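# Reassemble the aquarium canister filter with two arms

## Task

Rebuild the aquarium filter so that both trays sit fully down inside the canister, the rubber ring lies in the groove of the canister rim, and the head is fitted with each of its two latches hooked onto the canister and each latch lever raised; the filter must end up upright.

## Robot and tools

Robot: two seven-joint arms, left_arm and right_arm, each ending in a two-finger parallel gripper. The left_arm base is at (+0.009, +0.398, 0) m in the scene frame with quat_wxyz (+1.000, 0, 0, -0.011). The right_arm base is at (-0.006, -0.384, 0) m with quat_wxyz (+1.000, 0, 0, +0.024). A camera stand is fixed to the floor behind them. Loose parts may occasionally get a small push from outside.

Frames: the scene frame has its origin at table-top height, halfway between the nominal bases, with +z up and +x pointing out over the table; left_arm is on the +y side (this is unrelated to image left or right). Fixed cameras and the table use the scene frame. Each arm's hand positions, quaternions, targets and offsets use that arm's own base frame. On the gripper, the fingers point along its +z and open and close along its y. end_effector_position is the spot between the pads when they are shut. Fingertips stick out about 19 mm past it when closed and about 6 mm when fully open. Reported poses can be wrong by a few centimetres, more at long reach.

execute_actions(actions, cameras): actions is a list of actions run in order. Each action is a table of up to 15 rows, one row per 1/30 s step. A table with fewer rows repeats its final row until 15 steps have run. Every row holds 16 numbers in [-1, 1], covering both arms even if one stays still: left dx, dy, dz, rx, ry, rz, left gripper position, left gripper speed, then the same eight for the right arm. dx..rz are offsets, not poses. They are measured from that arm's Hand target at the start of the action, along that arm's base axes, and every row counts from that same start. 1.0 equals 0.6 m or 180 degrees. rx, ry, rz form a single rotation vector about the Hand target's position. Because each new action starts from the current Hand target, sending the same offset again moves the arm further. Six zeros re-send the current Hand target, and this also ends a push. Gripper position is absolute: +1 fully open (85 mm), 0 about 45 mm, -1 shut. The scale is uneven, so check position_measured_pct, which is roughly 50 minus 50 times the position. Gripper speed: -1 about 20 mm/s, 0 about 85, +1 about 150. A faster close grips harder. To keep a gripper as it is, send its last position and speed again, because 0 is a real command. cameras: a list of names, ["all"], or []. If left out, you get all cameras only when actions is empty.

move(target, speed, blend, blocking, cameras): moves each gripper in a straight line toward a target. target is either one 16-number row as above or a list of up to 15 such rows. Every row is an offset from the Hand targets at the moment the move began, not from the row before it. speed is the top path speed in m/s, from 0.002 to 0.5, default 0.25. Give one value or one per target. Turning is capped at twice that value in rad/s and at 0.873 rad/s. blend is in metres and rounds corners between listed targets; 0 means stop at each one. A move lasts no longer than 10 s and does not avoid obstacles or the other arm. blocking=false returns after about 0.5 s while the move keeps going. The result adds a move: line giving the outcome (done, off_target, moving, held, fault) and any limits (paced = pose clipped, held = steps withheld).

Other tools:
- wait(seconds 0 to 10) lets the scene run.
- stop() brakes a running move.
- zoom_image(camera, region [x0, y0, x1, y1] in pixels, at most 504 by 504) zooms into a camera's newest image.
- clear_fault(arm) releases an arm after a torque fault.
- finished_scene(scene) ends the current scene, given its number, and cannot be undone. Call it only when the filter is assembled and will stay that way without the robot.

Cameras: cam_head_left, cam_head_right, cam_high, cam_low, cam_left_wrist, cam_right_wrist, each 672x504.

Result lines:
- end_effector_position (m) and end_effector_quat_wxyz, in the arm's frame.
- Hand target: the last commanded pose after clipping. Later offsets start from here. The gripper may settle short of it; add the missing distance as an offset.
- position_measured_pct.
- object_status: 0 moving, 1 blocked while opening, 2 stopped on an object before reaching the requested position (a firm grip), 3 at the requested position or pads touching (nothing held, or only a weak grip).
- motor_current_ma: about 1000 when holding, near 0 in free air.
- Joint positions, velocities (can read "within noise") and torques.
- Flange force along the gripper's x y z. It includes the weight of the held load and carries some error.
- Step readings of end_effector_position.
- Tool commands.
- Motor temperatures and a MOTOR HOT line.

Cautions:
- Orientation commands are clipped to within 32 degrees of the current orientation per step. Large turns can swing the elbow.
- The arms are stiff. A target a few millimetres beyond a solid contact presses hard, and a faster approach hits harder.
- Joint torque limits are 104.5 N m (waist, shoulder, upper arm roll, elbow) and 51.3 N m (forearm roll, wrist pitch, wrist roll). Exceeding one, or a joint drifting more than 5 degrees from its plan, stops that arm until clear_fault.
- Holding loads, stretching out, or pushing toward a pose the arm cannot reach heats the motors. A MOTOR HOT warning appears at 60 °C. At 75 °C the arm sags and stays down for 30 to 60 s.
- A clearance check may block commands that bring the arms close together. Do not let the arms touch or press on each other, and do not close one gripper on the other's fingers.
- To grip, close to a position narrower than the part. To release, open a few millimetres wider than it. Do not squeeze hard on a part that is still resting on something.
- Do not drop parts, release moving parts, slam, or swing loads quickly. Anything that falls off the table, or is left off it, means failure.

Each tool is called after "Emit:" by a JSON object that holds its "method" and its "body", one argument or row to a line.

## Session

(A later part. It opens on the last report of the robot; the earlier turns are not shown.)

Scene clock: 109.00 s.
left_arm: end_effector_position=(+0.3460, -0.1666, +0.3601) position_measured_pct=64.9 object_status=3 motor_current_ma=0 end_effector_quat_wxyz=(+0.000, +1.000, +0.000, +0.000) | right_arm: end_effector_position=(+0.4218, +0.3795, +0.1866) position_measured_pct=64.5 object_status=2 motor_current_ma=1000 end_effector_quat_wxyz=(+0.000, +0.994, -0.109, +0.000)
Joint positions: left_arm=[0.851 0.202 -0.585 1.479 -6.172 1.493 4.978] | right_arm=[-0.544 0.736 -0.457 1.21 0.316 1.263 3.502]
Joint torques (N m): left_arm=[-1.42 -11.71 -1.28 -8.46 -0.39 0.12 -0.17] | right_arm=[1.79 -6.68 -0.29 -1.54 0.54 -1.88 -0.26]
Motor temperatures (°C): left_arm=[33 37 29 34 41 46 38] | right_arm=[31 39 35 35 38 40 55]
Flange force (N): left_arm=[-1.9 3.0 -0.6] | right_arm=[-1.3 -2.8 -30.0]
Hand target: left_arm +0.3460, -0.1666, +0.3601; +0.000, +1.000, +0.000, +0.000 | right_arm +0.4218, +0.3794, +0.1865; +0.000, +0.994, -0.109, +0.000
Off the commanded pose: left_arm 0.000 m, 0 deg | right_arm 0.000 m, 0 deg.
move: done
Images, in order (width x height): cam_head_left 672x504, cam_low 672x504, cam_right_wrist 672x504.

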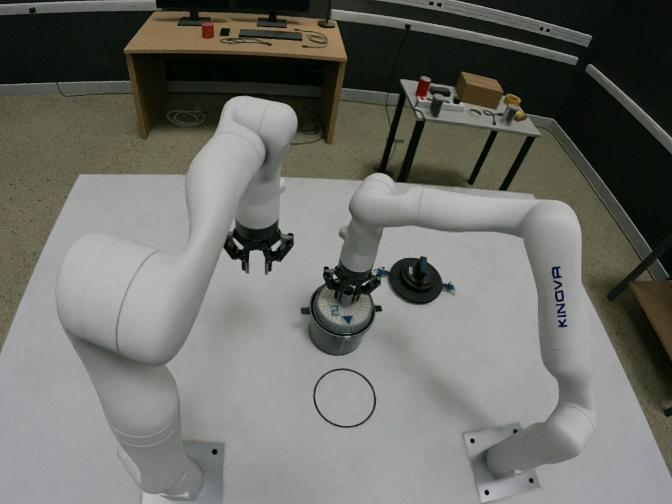

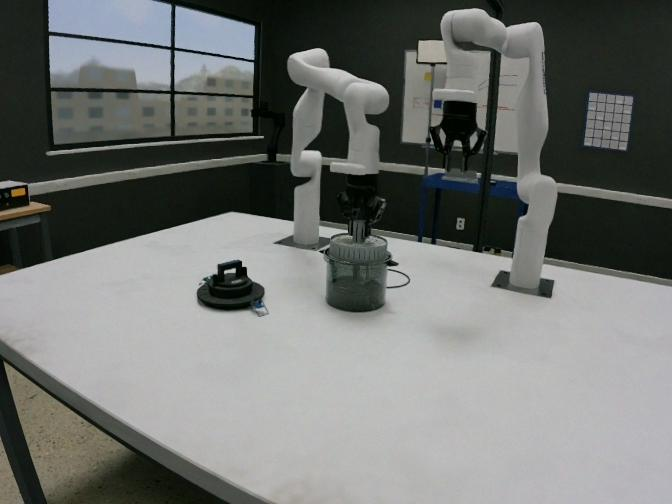

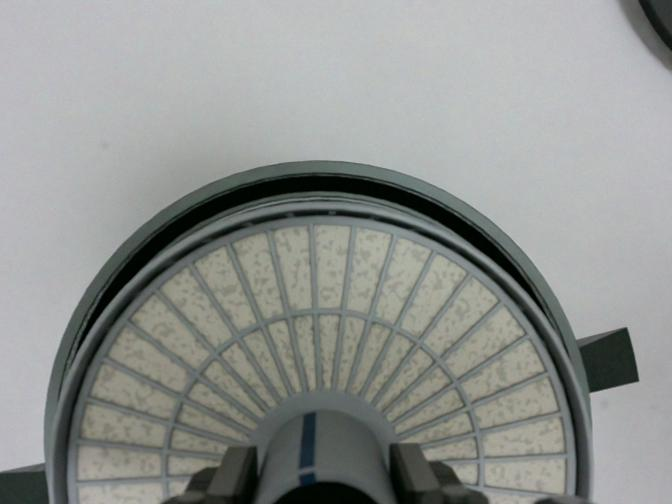

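Emit:
{"method": "move", "body": {
  "target": [0,0,0,0,0,0,-0.3,-1,0,0,0.01,0,0,0,-0.6,-1],
  "speed": 0.04,
  "cameras": ["cam_low","cam_head_left","cam_head_right","cam_high"]
}}

Emit:
{"method": "zoom_image", "body": {
  "camera": "cam_low",
  "region": [310, 220, 410, 320]
}}

Emit:
{"method": "zoom_image", "body": {
  "camera": "cam_head_right",
  "region": [270, 240, 390, 370]
}}

Emit:
{"method": "zoom_image", "body": {
  "camera": "cam_high",
  "region": [240, 170, 360, 300]
}}

Scene clock: 120.10 s.
left_arm: end_effector_position=(+0.3460, -0.1666, +0.3601) position_measured_pct=64.9 object_status=3 motor_current_ma=0 end_effector_quat_wxyz=(+0.000, +1.000, +0.000, +0.000) | right_arm: end_effector_position=(+0.4218, +0.3794, +0.1925) position_measured_pct=64.5 object_status=2 motor_current_ma=1000 end_effector_quat_wxyz=(+0.000, +0.994, -0.109, +0.000)
Joint positions: left_arm=[0.851 0.202 -0.585 1.479 -6.172 1.493 4.978] | right_arm=[-0.544 0.731 -0.458 1.199 0.314 1.278 3.505]
Joint torques (N m): left_arm=[-1.39 -11.79 -1.26 -8.49 -0.35 0.14 -0.19] | right_arm=[1.3 -21.04 -2.72 -6.92 -0.03 0.14 -0.32]
Motor temperatures (°C): left_arm=[33 37 29 34 41 46 38] | right_arm=[31 39 35 35 38 40 55]
Flange force (N): left_arm=[-1.8 3.0 -0.5] | right_arm=[2.2 -6.0 -2.4]
Hand target: left_arm +0.3460, -0.1666, +0.3601; +0.000, +1.000, +0.000, +0.000 | right_arm +0.4218, +0.3794, +0.1925; +0.000, +0.994, -0.109, +0.000
Off the commanded pose: left_arm 0.000 m, 0 deg | right_arm 0.000 m, 0 deg.
move: done
Images, in order (width x height): cam_head_left 672x504, cam_head_right 672x504, cam_high 672x504, cam_low 672x504.

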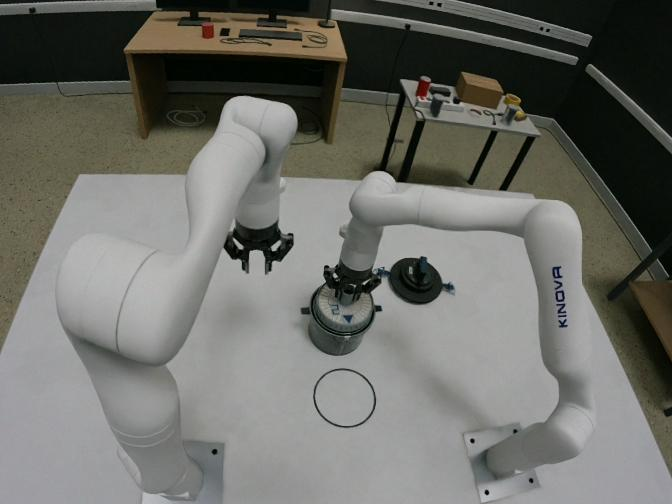

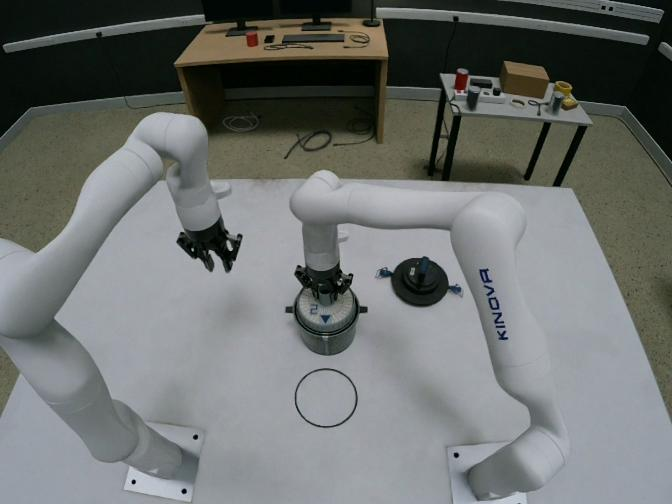

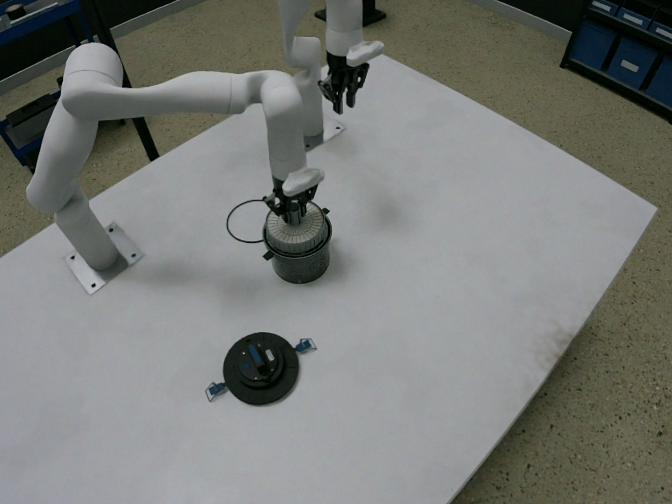

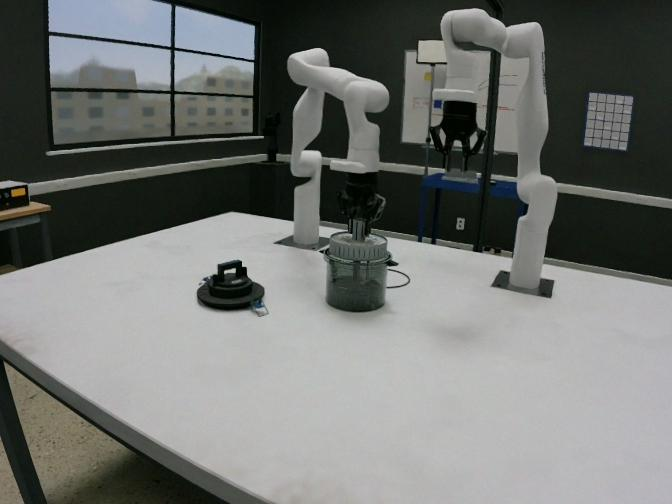

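Scaled by 5.040 from the camera's 672x504 image, which has a finer 960x720 frame.

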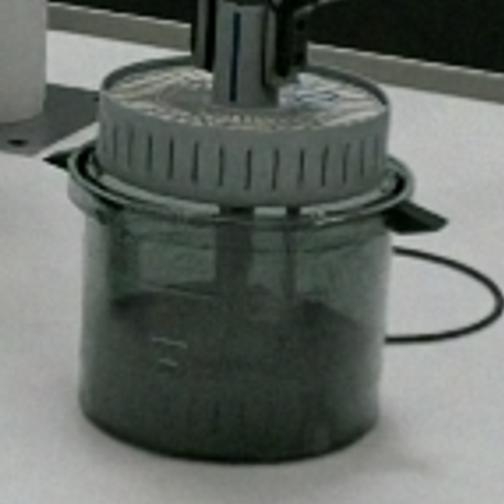

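Scaled by 3.877 from the camera's 672x504 image, which has a finer 960x720 frame.

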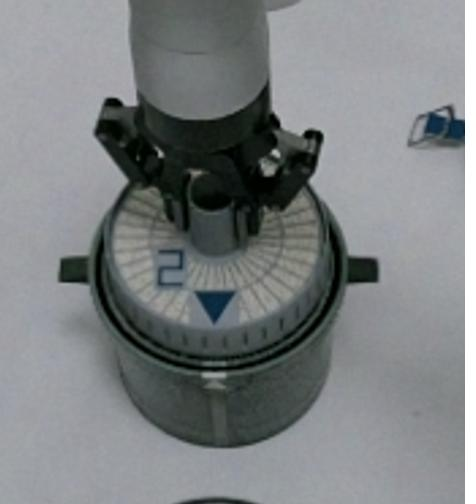

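Scaled by 3.877 from the camera's 672x504 image, which has a finer 960x720 frame.

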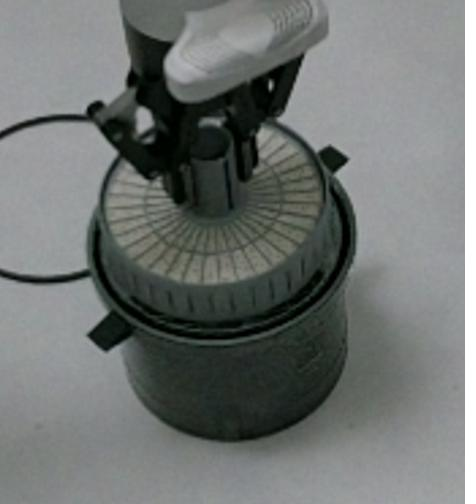

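Emit:
{"method": "execute_actions", "body": {
  "actions": [],
  "cameras": ["cam_right_wrist"]
}}

Emit:
{"method": "zoom_image", "body": {
  "camera": "cam_right_wrist",
  "region": [30, 150, 350, 504]
}}

Emit:
{"method": "zoom_image", "body": {
  "camera": "cam_right_wrist",
  "region": [320, 150, 640, 504]
}}

Scene clock: 127.73 s.
left_arm: end_effector_position=(+0.3460, -0.1666, +0.3601) position_measured_pct=64.9 object_status=3 motor_current_ma=0 end_effector_quat_wxyz=(+0.000, +1.000, +0.000, +0.000) | right_arm: end_effector_position=(+0.4218, +0.3794, +0.1925) position_measured_pct=64.5 object_status=2 motor_current_ma=1000 end_effector_quat_wxyz=(+0.000, +0.994, -0.109, +0.000)
Joint positions: left_arm=[0.851 0.202 -0.585 1.479 -6.172 1.493 4.978] | right_arm=[-0.544 0.731 -0.458 1.199 0.314 1.278 3.505]
Joint velocities: within noise
Joint torques (N m): left_arm=[-1.42 -11.77 -1.28 -8.42 -0.37 0.15 -0.16] | right_arm=[1.29 -21.07 -2.71 -6.9 -0.04 0.14 -0.32]
Motor temperatures (°C): left_arm=[33 37 29 34 41 46 38] | right_arm=[31 39 35 35 38 40 55]
Flange force (N): left_arm=[-1.7 3.1 -0.7] | right_arm=[2.3 -6.1 -2.4]
Hand target: left_arm +0.3460, -0.1666, +0.3601; +0.000, +1.000, +0.000, +0.000 | right_arm +0.4218, +0.3794, +0.1925; +0.000, +0.994, -0.109, +0.000
Tool commands: left_gripper/position=-0.3 left_gripper/speed=-1.0 right_gripper/position=-0.6 right_gripper/speed=-1.0
Off the commanded pose: left_arm 0.000 m, 0 deg | right_arm 0.000 m, 0 deg.
Images, in order (width x height): cam_right_wrist 672x504.

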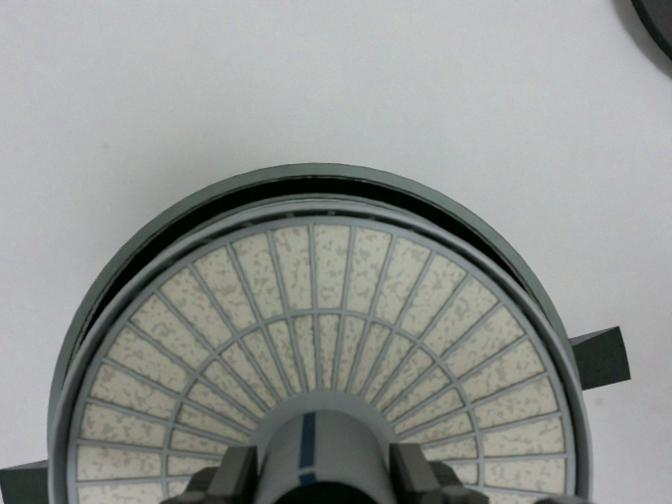

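Scaled by 1.424.

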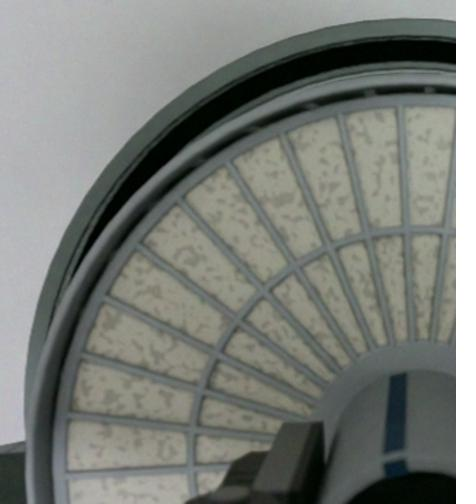

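Scaled by 1.424.

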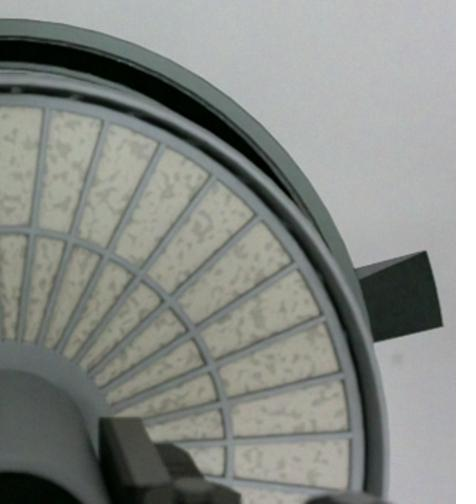

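Emit:
{"method": "move", "body": {
  "target": [0,0,0,0,0,0,-0.3,-1,0,0,-0.0058,0,0,0,-0.6,-1],
  "speed": 0.02
}}

Emit:
{"method": "move", "body": {
  "target": [0,0,0,0,0,0,-0.3,-1,0,0,-0.0017,0,0,0,-0.6,-1],
  "speed": 0.02,
  "cameras": ["cam_low","cam_right_wrist"]
}}

Emit:
{"method": "zoom_image", "body": {
  "camera": "cam_low",
  "region": [320, 240, 400, 320]
}}

Scene clock: 138.87 s.
left_arm: end_effector_position=(+0.3460, -0.1666, +0.3601) position_measured_pct=64.9 object_status=3 motor_current_ma=0 end_effector_quat_wxyz=(+0.000, +1.000, +0.000, +0.000) | right_arm: end_effector_position=(+0.4218, +0.3794, +0.1890) position_measured_pct=64.5 object_status=2 motor_current_ma=1000 end_effector_quat_wxyz=(+0.000, +0.994, -0.109, +0.000)
Joint positions: left_arm=[0.851 0.202 -0.585 1.479 -6.172 1.493 4.978] | right_arm=[-0.544 0.734 -0.457 1.206 0.315 1.269 3.503]
Joint torques (N m): left_arm=[-1.4 -11.75 -1.33 -8.5 -0.34 0.12 -0.22] | right_arm=[1.3 -21.08 -2.72 -6.88 -0.03 0.13 -0.33]
Flange force (N): left_arm=[-2.0 3.1 -0.6] | right_arm=[2.3 -6.2 -2.4]
Hand target: left_arm +0.3460, -0.1666, +0.3601; +0.000, +1.000, +0.000, +0.000 | right_arm +0.4218, +0.3794, +0.1890; +0.000, +0.994, -0.109, +0.000
Off the commanded pose: left_arm 0.000 m, 0 deg | right_arm 0.000 m, 0 deg.
move: done

Scene clock: 139.57 s.
left_arm: end_effector_position=(+0.3460, -0.1666, +0.3601) position_measured_pct=64.9 object_status=3 motor_current_ma=0 end_effector_quat_wxyz=(+0.000, +1.000, +0.000, +0.000) | right_arm: end_effector_position=(+0.4218, +0.3794, +0.1880) position_measured_pct=64.5 object_status=2 motor_current_ma=1000 end_effector_quat_wxyz=(+0.000, +0.994, -0.109, +0.000)
Joint positions: left_arm=[0.851 0.202 -0.585 1.479 -6.172 1.493 4.978] | right_arm=[-0.544 0.735 -0.457 1.207 0.316 1.267 3.503]
Joint torques (N m): left_arm=[-1.41 -11.82 -1.26 -8.46 -0.36 0.14 -0.17] | right_arm=[1.18 -17.27 -2.26 -5.83 0.08 -0.74 -0.3]
Flange force (N): left_arm=[-1.7 3.1 -0.5] | right_arm=[1.0 -4.1 -9.8]
Hand target: left_arm +0.3460, -0.1666, +0.3601; +0.000, +1.000, +0.000, +0.000 | right_arm +0.4218, +0.3794, +0.1880; +0.000, +0.994, -0.109, +0.000
Off the commanded pose: left_arm 0.000 m, 0 deg | right_arm 0.000 m, 0 deg.
move: done
Images, in order (width x height): cam_low 672x504, cam_right_wrist 672x504.

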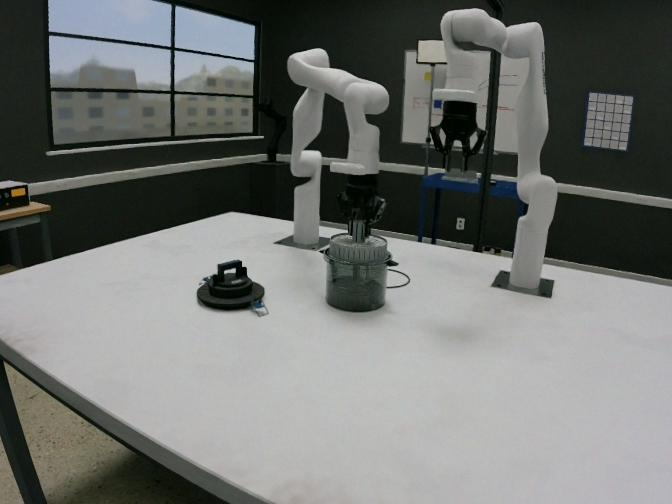

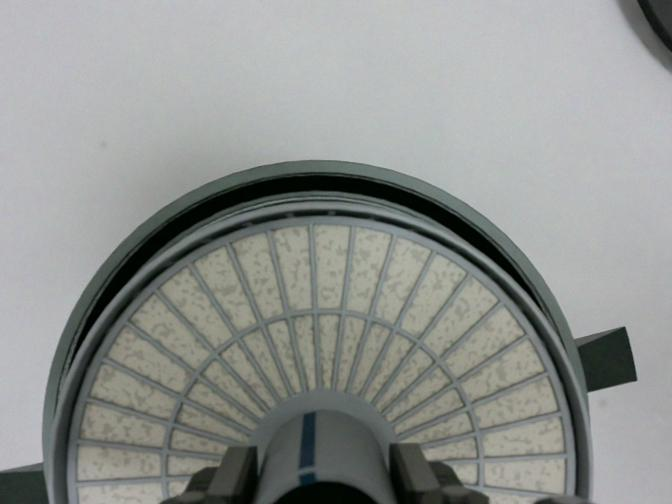

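Scaled by 6.300 from the camera's 672x504 image, which has a finer 960x720 frame.

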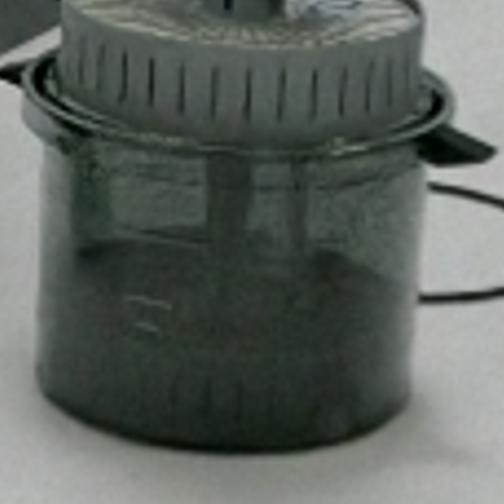

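Emit:
{"method": "move", "body": {
  "target": [
    [0,0,0,0,0,0,-0.3,-1,0,0,0.005,0,0,0,-0.6,-1],
    [0,0,0,0,0,0,-0.3,-1,-0.0003,0.0024,0.005,0,0,0,-0.6,-1],
    [0,0,0,0,0,0,-0.3,-1,-0.0003,0.0024,-0.003,0,0,0,-0.6,-1]
  ],
  "speed": 0.02
}}

Scene clock: 160.03 s.
left_arm: end_effector_position=(+0.3460, -0.1666, +0.3601) position_measured_pct=64.9 object_status=3 motor_current_ma=0 end_effector_quat_wxyz=(+0.000, +1.000, +0.000, +0.000) | right_arm: end_effector_position=(+0.4217, +0.3809, +0.1863) position_measured_pct=64.5 object_status=2 motor_current_ma=1000 end_effector_quat_wxyz=(-0.001, +0.994, -0.109, +0.000)
Joint positions: left_arm=[0.851 0.202 -0.585 1.479 -6.172 1.493 4.978] | right_arm=[-0.547 0.738 -0.457 1.207 0.317 1.264 3.501]
Joint torques (N m): left_arm=[-1.35 -11.77 -1.29 -8.44 -0.36 0.17 -0.16] | right_arm=[1.52 -3.28 -0.08 -1.49 0.72 -3.77 -0.23]
Flange force (N): left_arm=[-1.6 3.0 -0.6] | right_arm=[-3.2 0.6 -38.0]
Hand target: left_arm +0.3460, -0.1666, +0.3601; +0.000, +1.000, +0.000, +0.000 | right_arm +0.4216, +0.3809, +0.1862; +0.000, +0.994, -0.109, +0.000
Off the commanded pose: left_arm 0.000 m, 0 deg | right_arm 0.000 m, 0 deg.
move: done

Emit:
{"method": "move", "body": {
  "target": [0,0,0,0,0,0,-0.3,-1,0,0,0.14,0,0,0,-0.6,-1],
  "speed": 0.08,
  "cameras": ["cam_low","cam_head_left","cam_head_right"]
}}

Emit:
{"method": "zoom_image", "body": {
  "camera": "cam_low",
  "region": [310, 190, 410, 290]
}}

Emit:
{"method": "zoom_image", "body": {
  "camera": "cam_head_right",
  "region": [270, 230, 390, 350]
}}

Emit:
{"method": "zoom_image", "body": {
  "camera": "cam_head_left",
  "region": [285, 230, 405, 350]
}}

Scene clock: 165.73 s.
left_arm: end_effector_position=(+0.3460, -0.1666, +0.3601) position_measured_pct=64.9 object_status=3 motor_current_ma=0 end_effector_quat_wxyz=(+0.000, +1.000, +0.000, +0.000) | right_arm: end_effector_position=(+0.4216, +0.3809, +0.2703) position_measured_pct=64.5 object_status=2 motor_current_ma=1000 end_effector_quat_wxyz=(+0.000, +0.994, -0.109, +0.000)
Joint positions: left_arm=[0.851 0.202 -0.585 1.479 -6.172 1.493 4.978] | right_arm=[-0.562 0.684 -0.466 1.027 0.289 1.487 3.536]
Joint torques (N m): left_arm=[-1.42 -11.74 -1.26 -8.47 -0.36 0.11 -0.14] | right_arm=[1.27 -20.76 -2.43 -7.35 -0.04 0.15 -0.33]
Flange force (N): left_arm=[-1.8 3.0 -0.6] | right_arm=[2.5 -6.3 -3.5]
Hand target: left_arm +0.3460, -0.1666, +0.3601; +0.000, +1.000, +0.000, +0.000 | right_arm +0.4216, +0.3809, +0.2702; +0.000, +0.994, -0.109, +0.000
Off the commanded pose: left_arm 0.000 m, 0 deg | right_arm 0.000 m, 0 deg.
move: done
Images, in order (width x height): cam_head_left 672x504, cam_head_right 672x504, cam_low 672x504.

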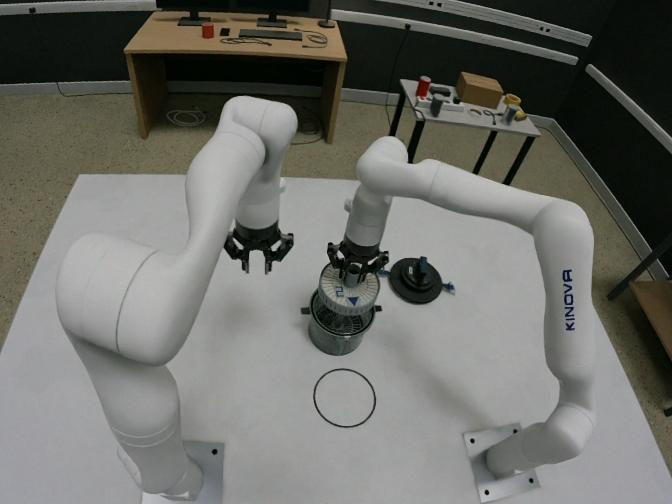

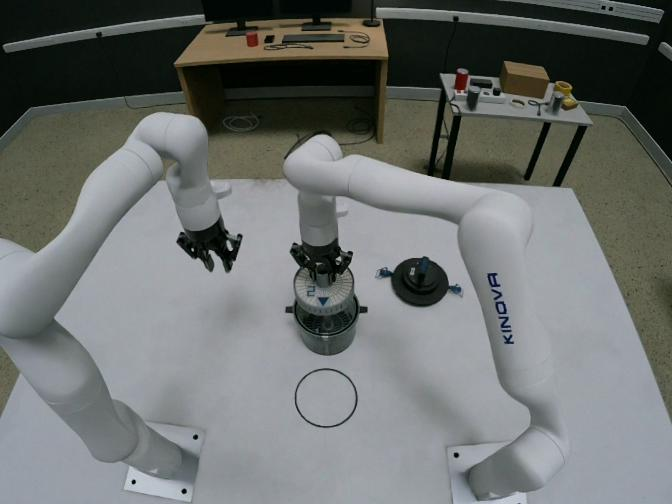

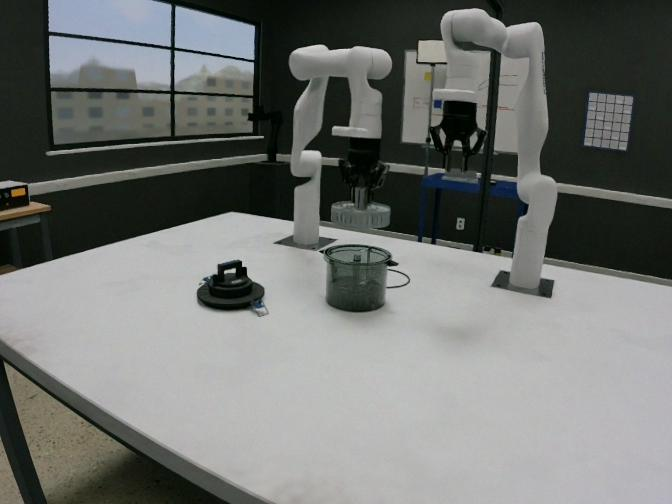

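Scaled by 5.040 from the camera's 672x504 image, which has a finer 960x720 frame.

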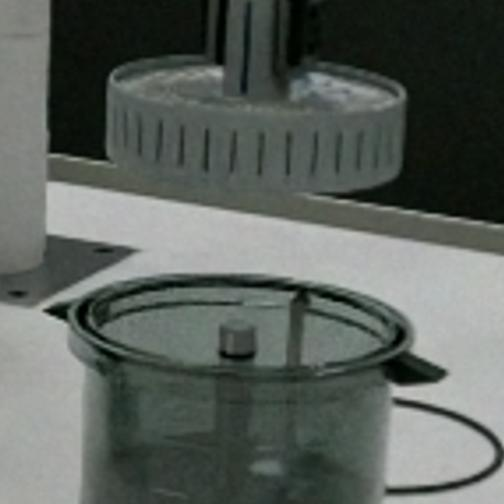

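Scaled by 4.200 from the camera's 672x504 image, which has a finer 960x720 frame.

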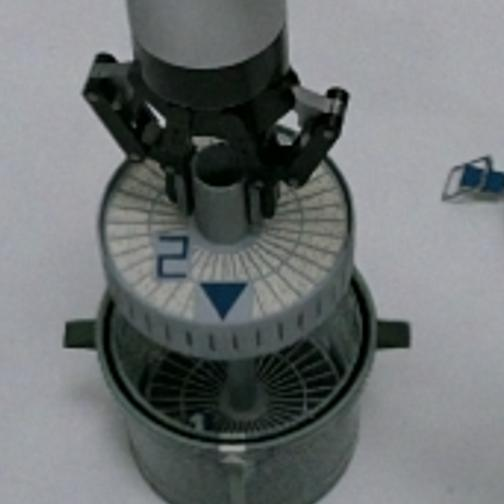

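Scaled by 4.200 from the camera's 672x504 image, which has a finer 960x720 frame.

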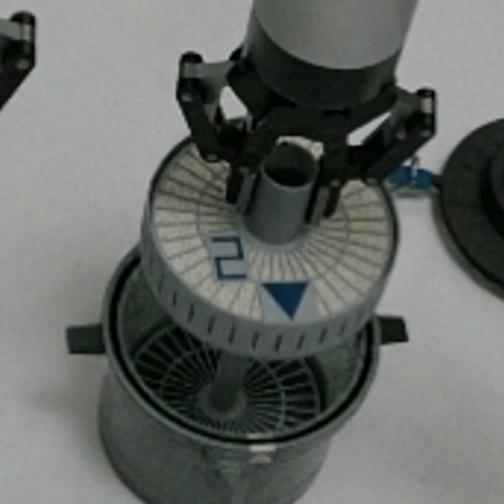

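Emit:
{"method": "zoom_image", "body": {
  "camera": "cam_head_right",
  "region": [300, 285, 350, 345]
}}

Emit:
{"method": "zoom_image", "body": {
  "camera": "cam_head_left",
  "region": [325, 285, 385, 345]
}}

Scaled by 8.400 from the camera's 672x504 image, which has a finer 960x720 frame.

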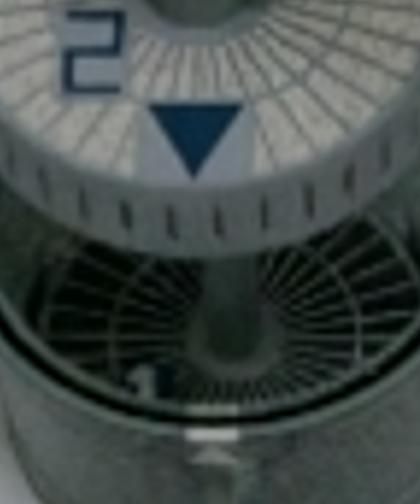

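Scaled by 8.400 from the camera's 672x504 image, which has a finer 960x720 frame.

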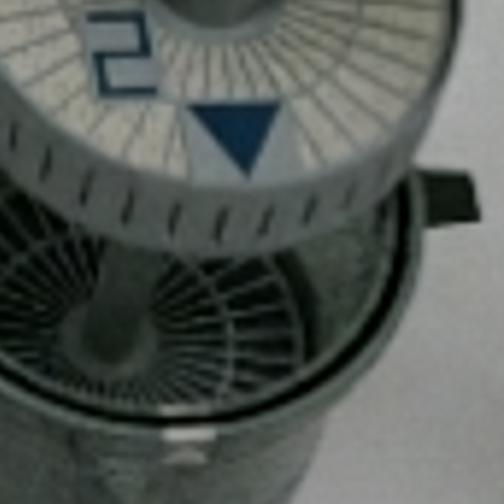

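Emit:
{"method": "execute_actions", "body": {
  "actions": []
}}

Scene clock: 196.53 s.
left_arm: end_effector_position=(+0.3460, -0.1666, +0.3601) position_measured_pct=64.9 object_status=3 motor_current_ma=0 end_effector_quat_wxyz=(+0.000, +1.000, +0.000, +0.000) | right_arm: end_effector_position=(+0.4216, +0.3809, +0.2702) position_measured_pct=64.5 object_status=2 motor_current_ma=1000 end_effector_quat_wxyz=(+0.000, +0.994, -0.109, +0.000)
Joint positions: left_arm=[0.851 0.202 -0.585 1.479 -6.172 1.493 4.978] | right_arm=[-0.562 0.684 -0.466 1.027 0.289 1.487 3.536]
Joint velocities: within noise
Joint torques (N m): left_arm=[-1.46 -11.76 -1.2 -8.51 -0.39 0.12 -0.17] | right_arm=[1.3 -20.83 -2.45 -7.34 -0.04 0.14 -0.34]
Motor temperatures (°C): left_arm=[33 37 29 34 41 46 38] | right_arm=[31 39 35 36 38 39 54]
Flange force (N): left_arm=[-1.9 3.0 -0.5] | right_arm=[2.7 -6.6 -3.6]
Hand target: left_arm +0.3460, -0.1666, +0.3601; +0.000, +1.000, +0.000, +0.000 | right_arm +0.4216, +0.3809, +0.2702; +0.000, +0.994, -0.109, +0.000
Tool commands: left_gripper/position=-0.3 left_gripper/speed=-1.0 right_gripper/position=-0.6 right_gripper/speed=-1.0
Off the commanded pose: left_arm 0.000 m, 0 deg | right_arm 0.000 m, 0 deg.

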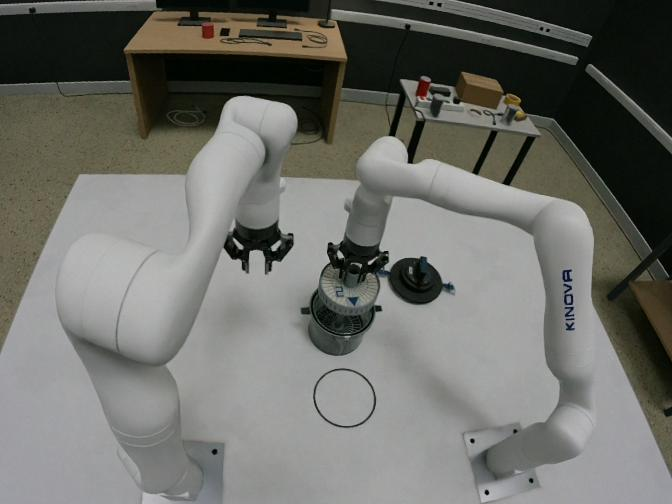

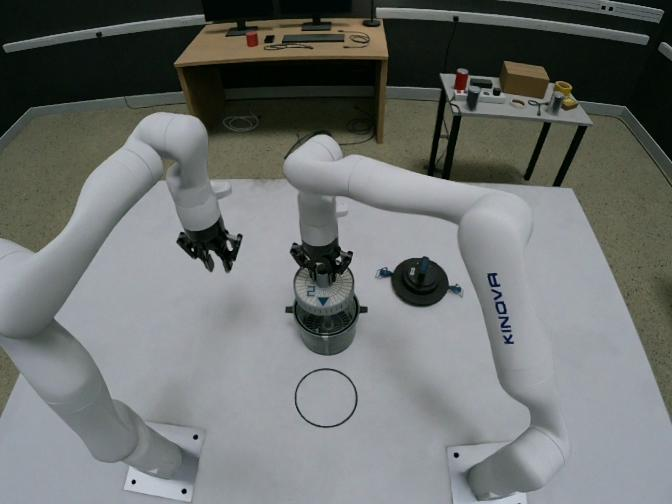

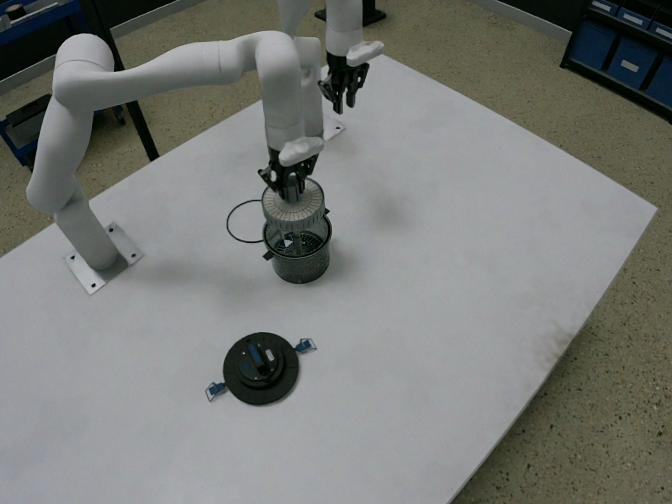

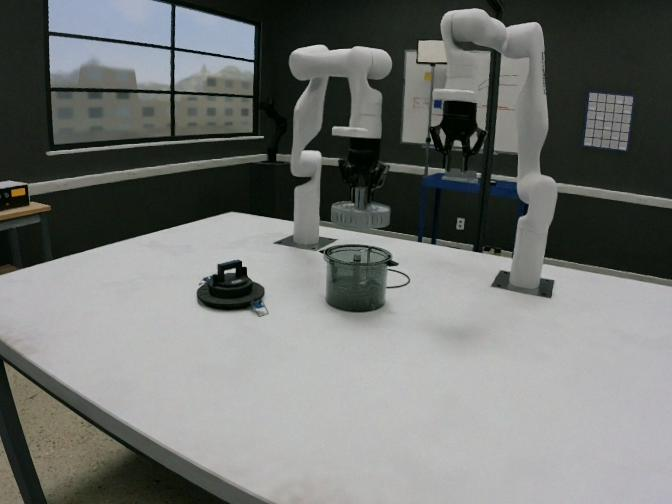

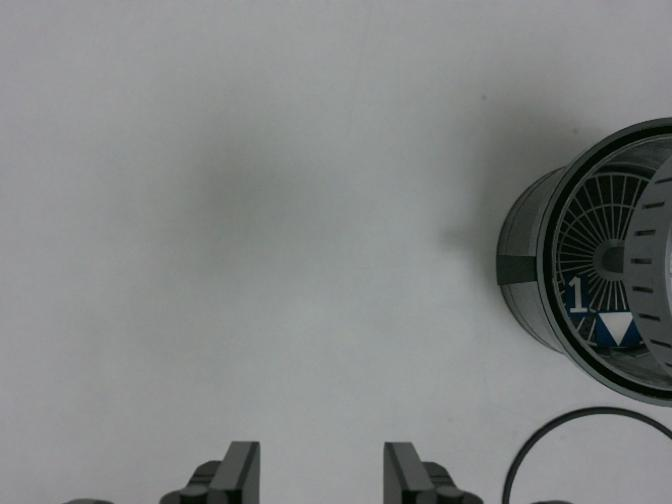

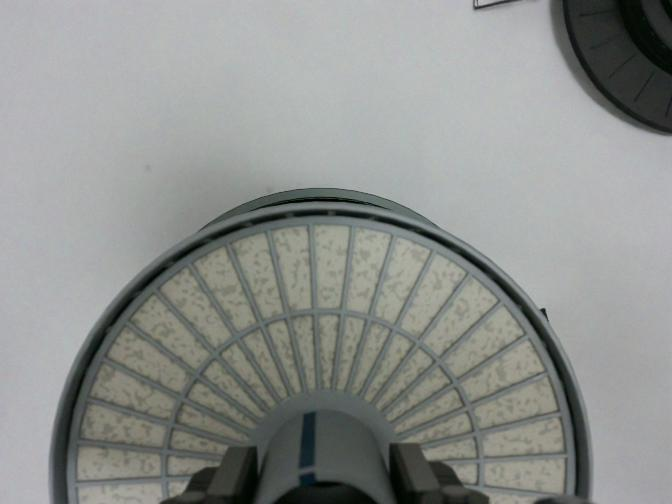

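Emit:
{"method": "zoom_image", "body": {
  "camera": "cam_left_wrist",
  "region": [480, 100, 672, 420]
}}

Emit:
{"method": "zoom_image", "body": {
  "camera": "cam_head_right",
  "region": [280, 230, 380, 360]
}}

Emit:
{"method": "zoom_image", "body": {
  "camera": "cam_head_left",
  "region": [290, 230, 400, 360]
}}

Emit:
{"method": "zoom_image", "body": {
  "camera": "cam_low",
  "region": [300, 170, 420, 320]
}}

Scaled by 1.575.

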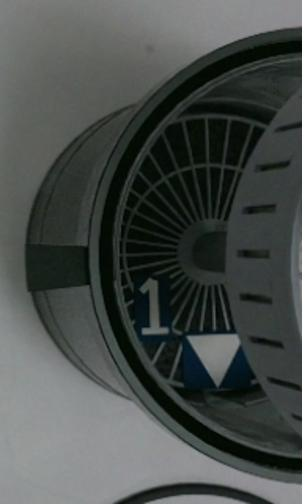

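Scaled by 3.877 from the camera's 672x504 image, which has a finer 960x720 frame.

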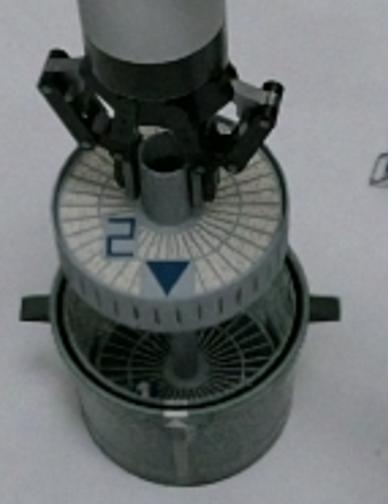

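Scaled by 3.877 from the camera's 672x504 image, which has a finer 960x720 frame.

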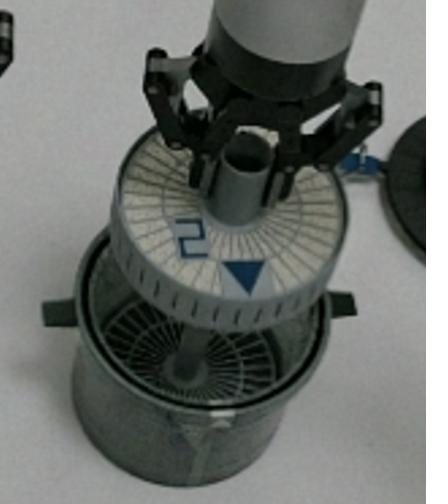

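Scaled by 3.360 from the camera's 672x504 image, which has a finer 960x720 frame.

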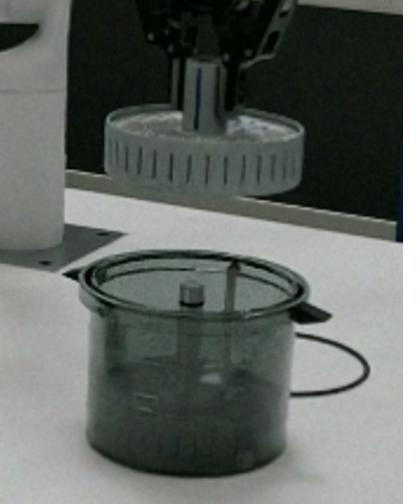

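Emit:
{"method": "zoom_image", "body": {
  "camera": "cam_head_left",
  "region": [315, 265, 385, 320]
}}

Emit:
{"method": "zoom_image", "body": {
  "camera": "cam_low",
  "region": [315, 235, 405, 320]
}}

Emit:
{"method": "zoom_image", "body": {
  "camera": "cam_head_left",
  "region": [300, 300, 390, 360]
}}

Emit:
{"method": "zoom_image", "body": {
  "camera": "cam_low",
  "region": [320, 190, 400, 235]
}}

Scaled by 7.200 from the camera's 672x504 image, which has a finer 960x720 frame.

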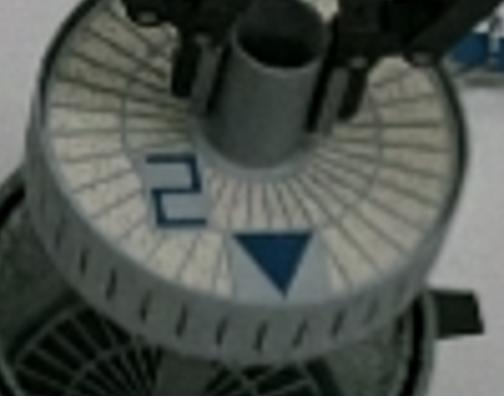

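Scaled by 5.600 from the camera's 672x504 image, which has a finer 960x720 frame.

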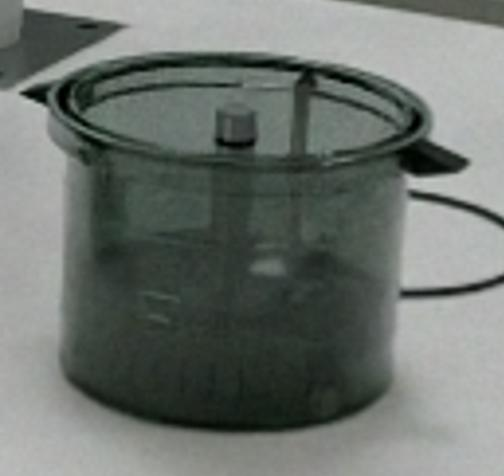

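Scaled by 5.600 from the camera's 672x504 image, which has a finer 960x720 frame.

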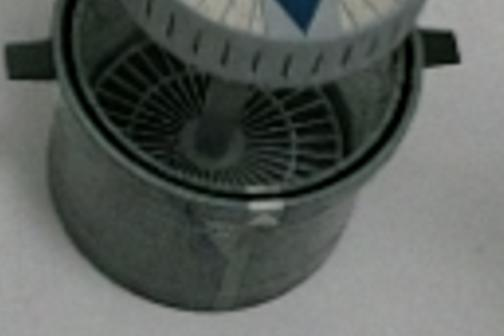

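Scaled by 6.300 from the camera's 672x504 image, which has a finer 960x720 frame.

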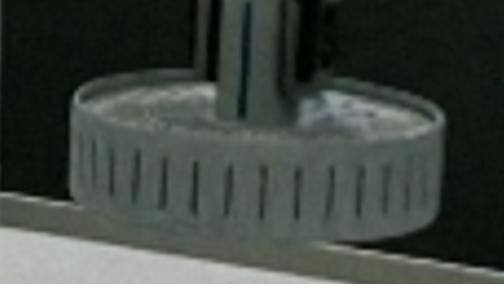

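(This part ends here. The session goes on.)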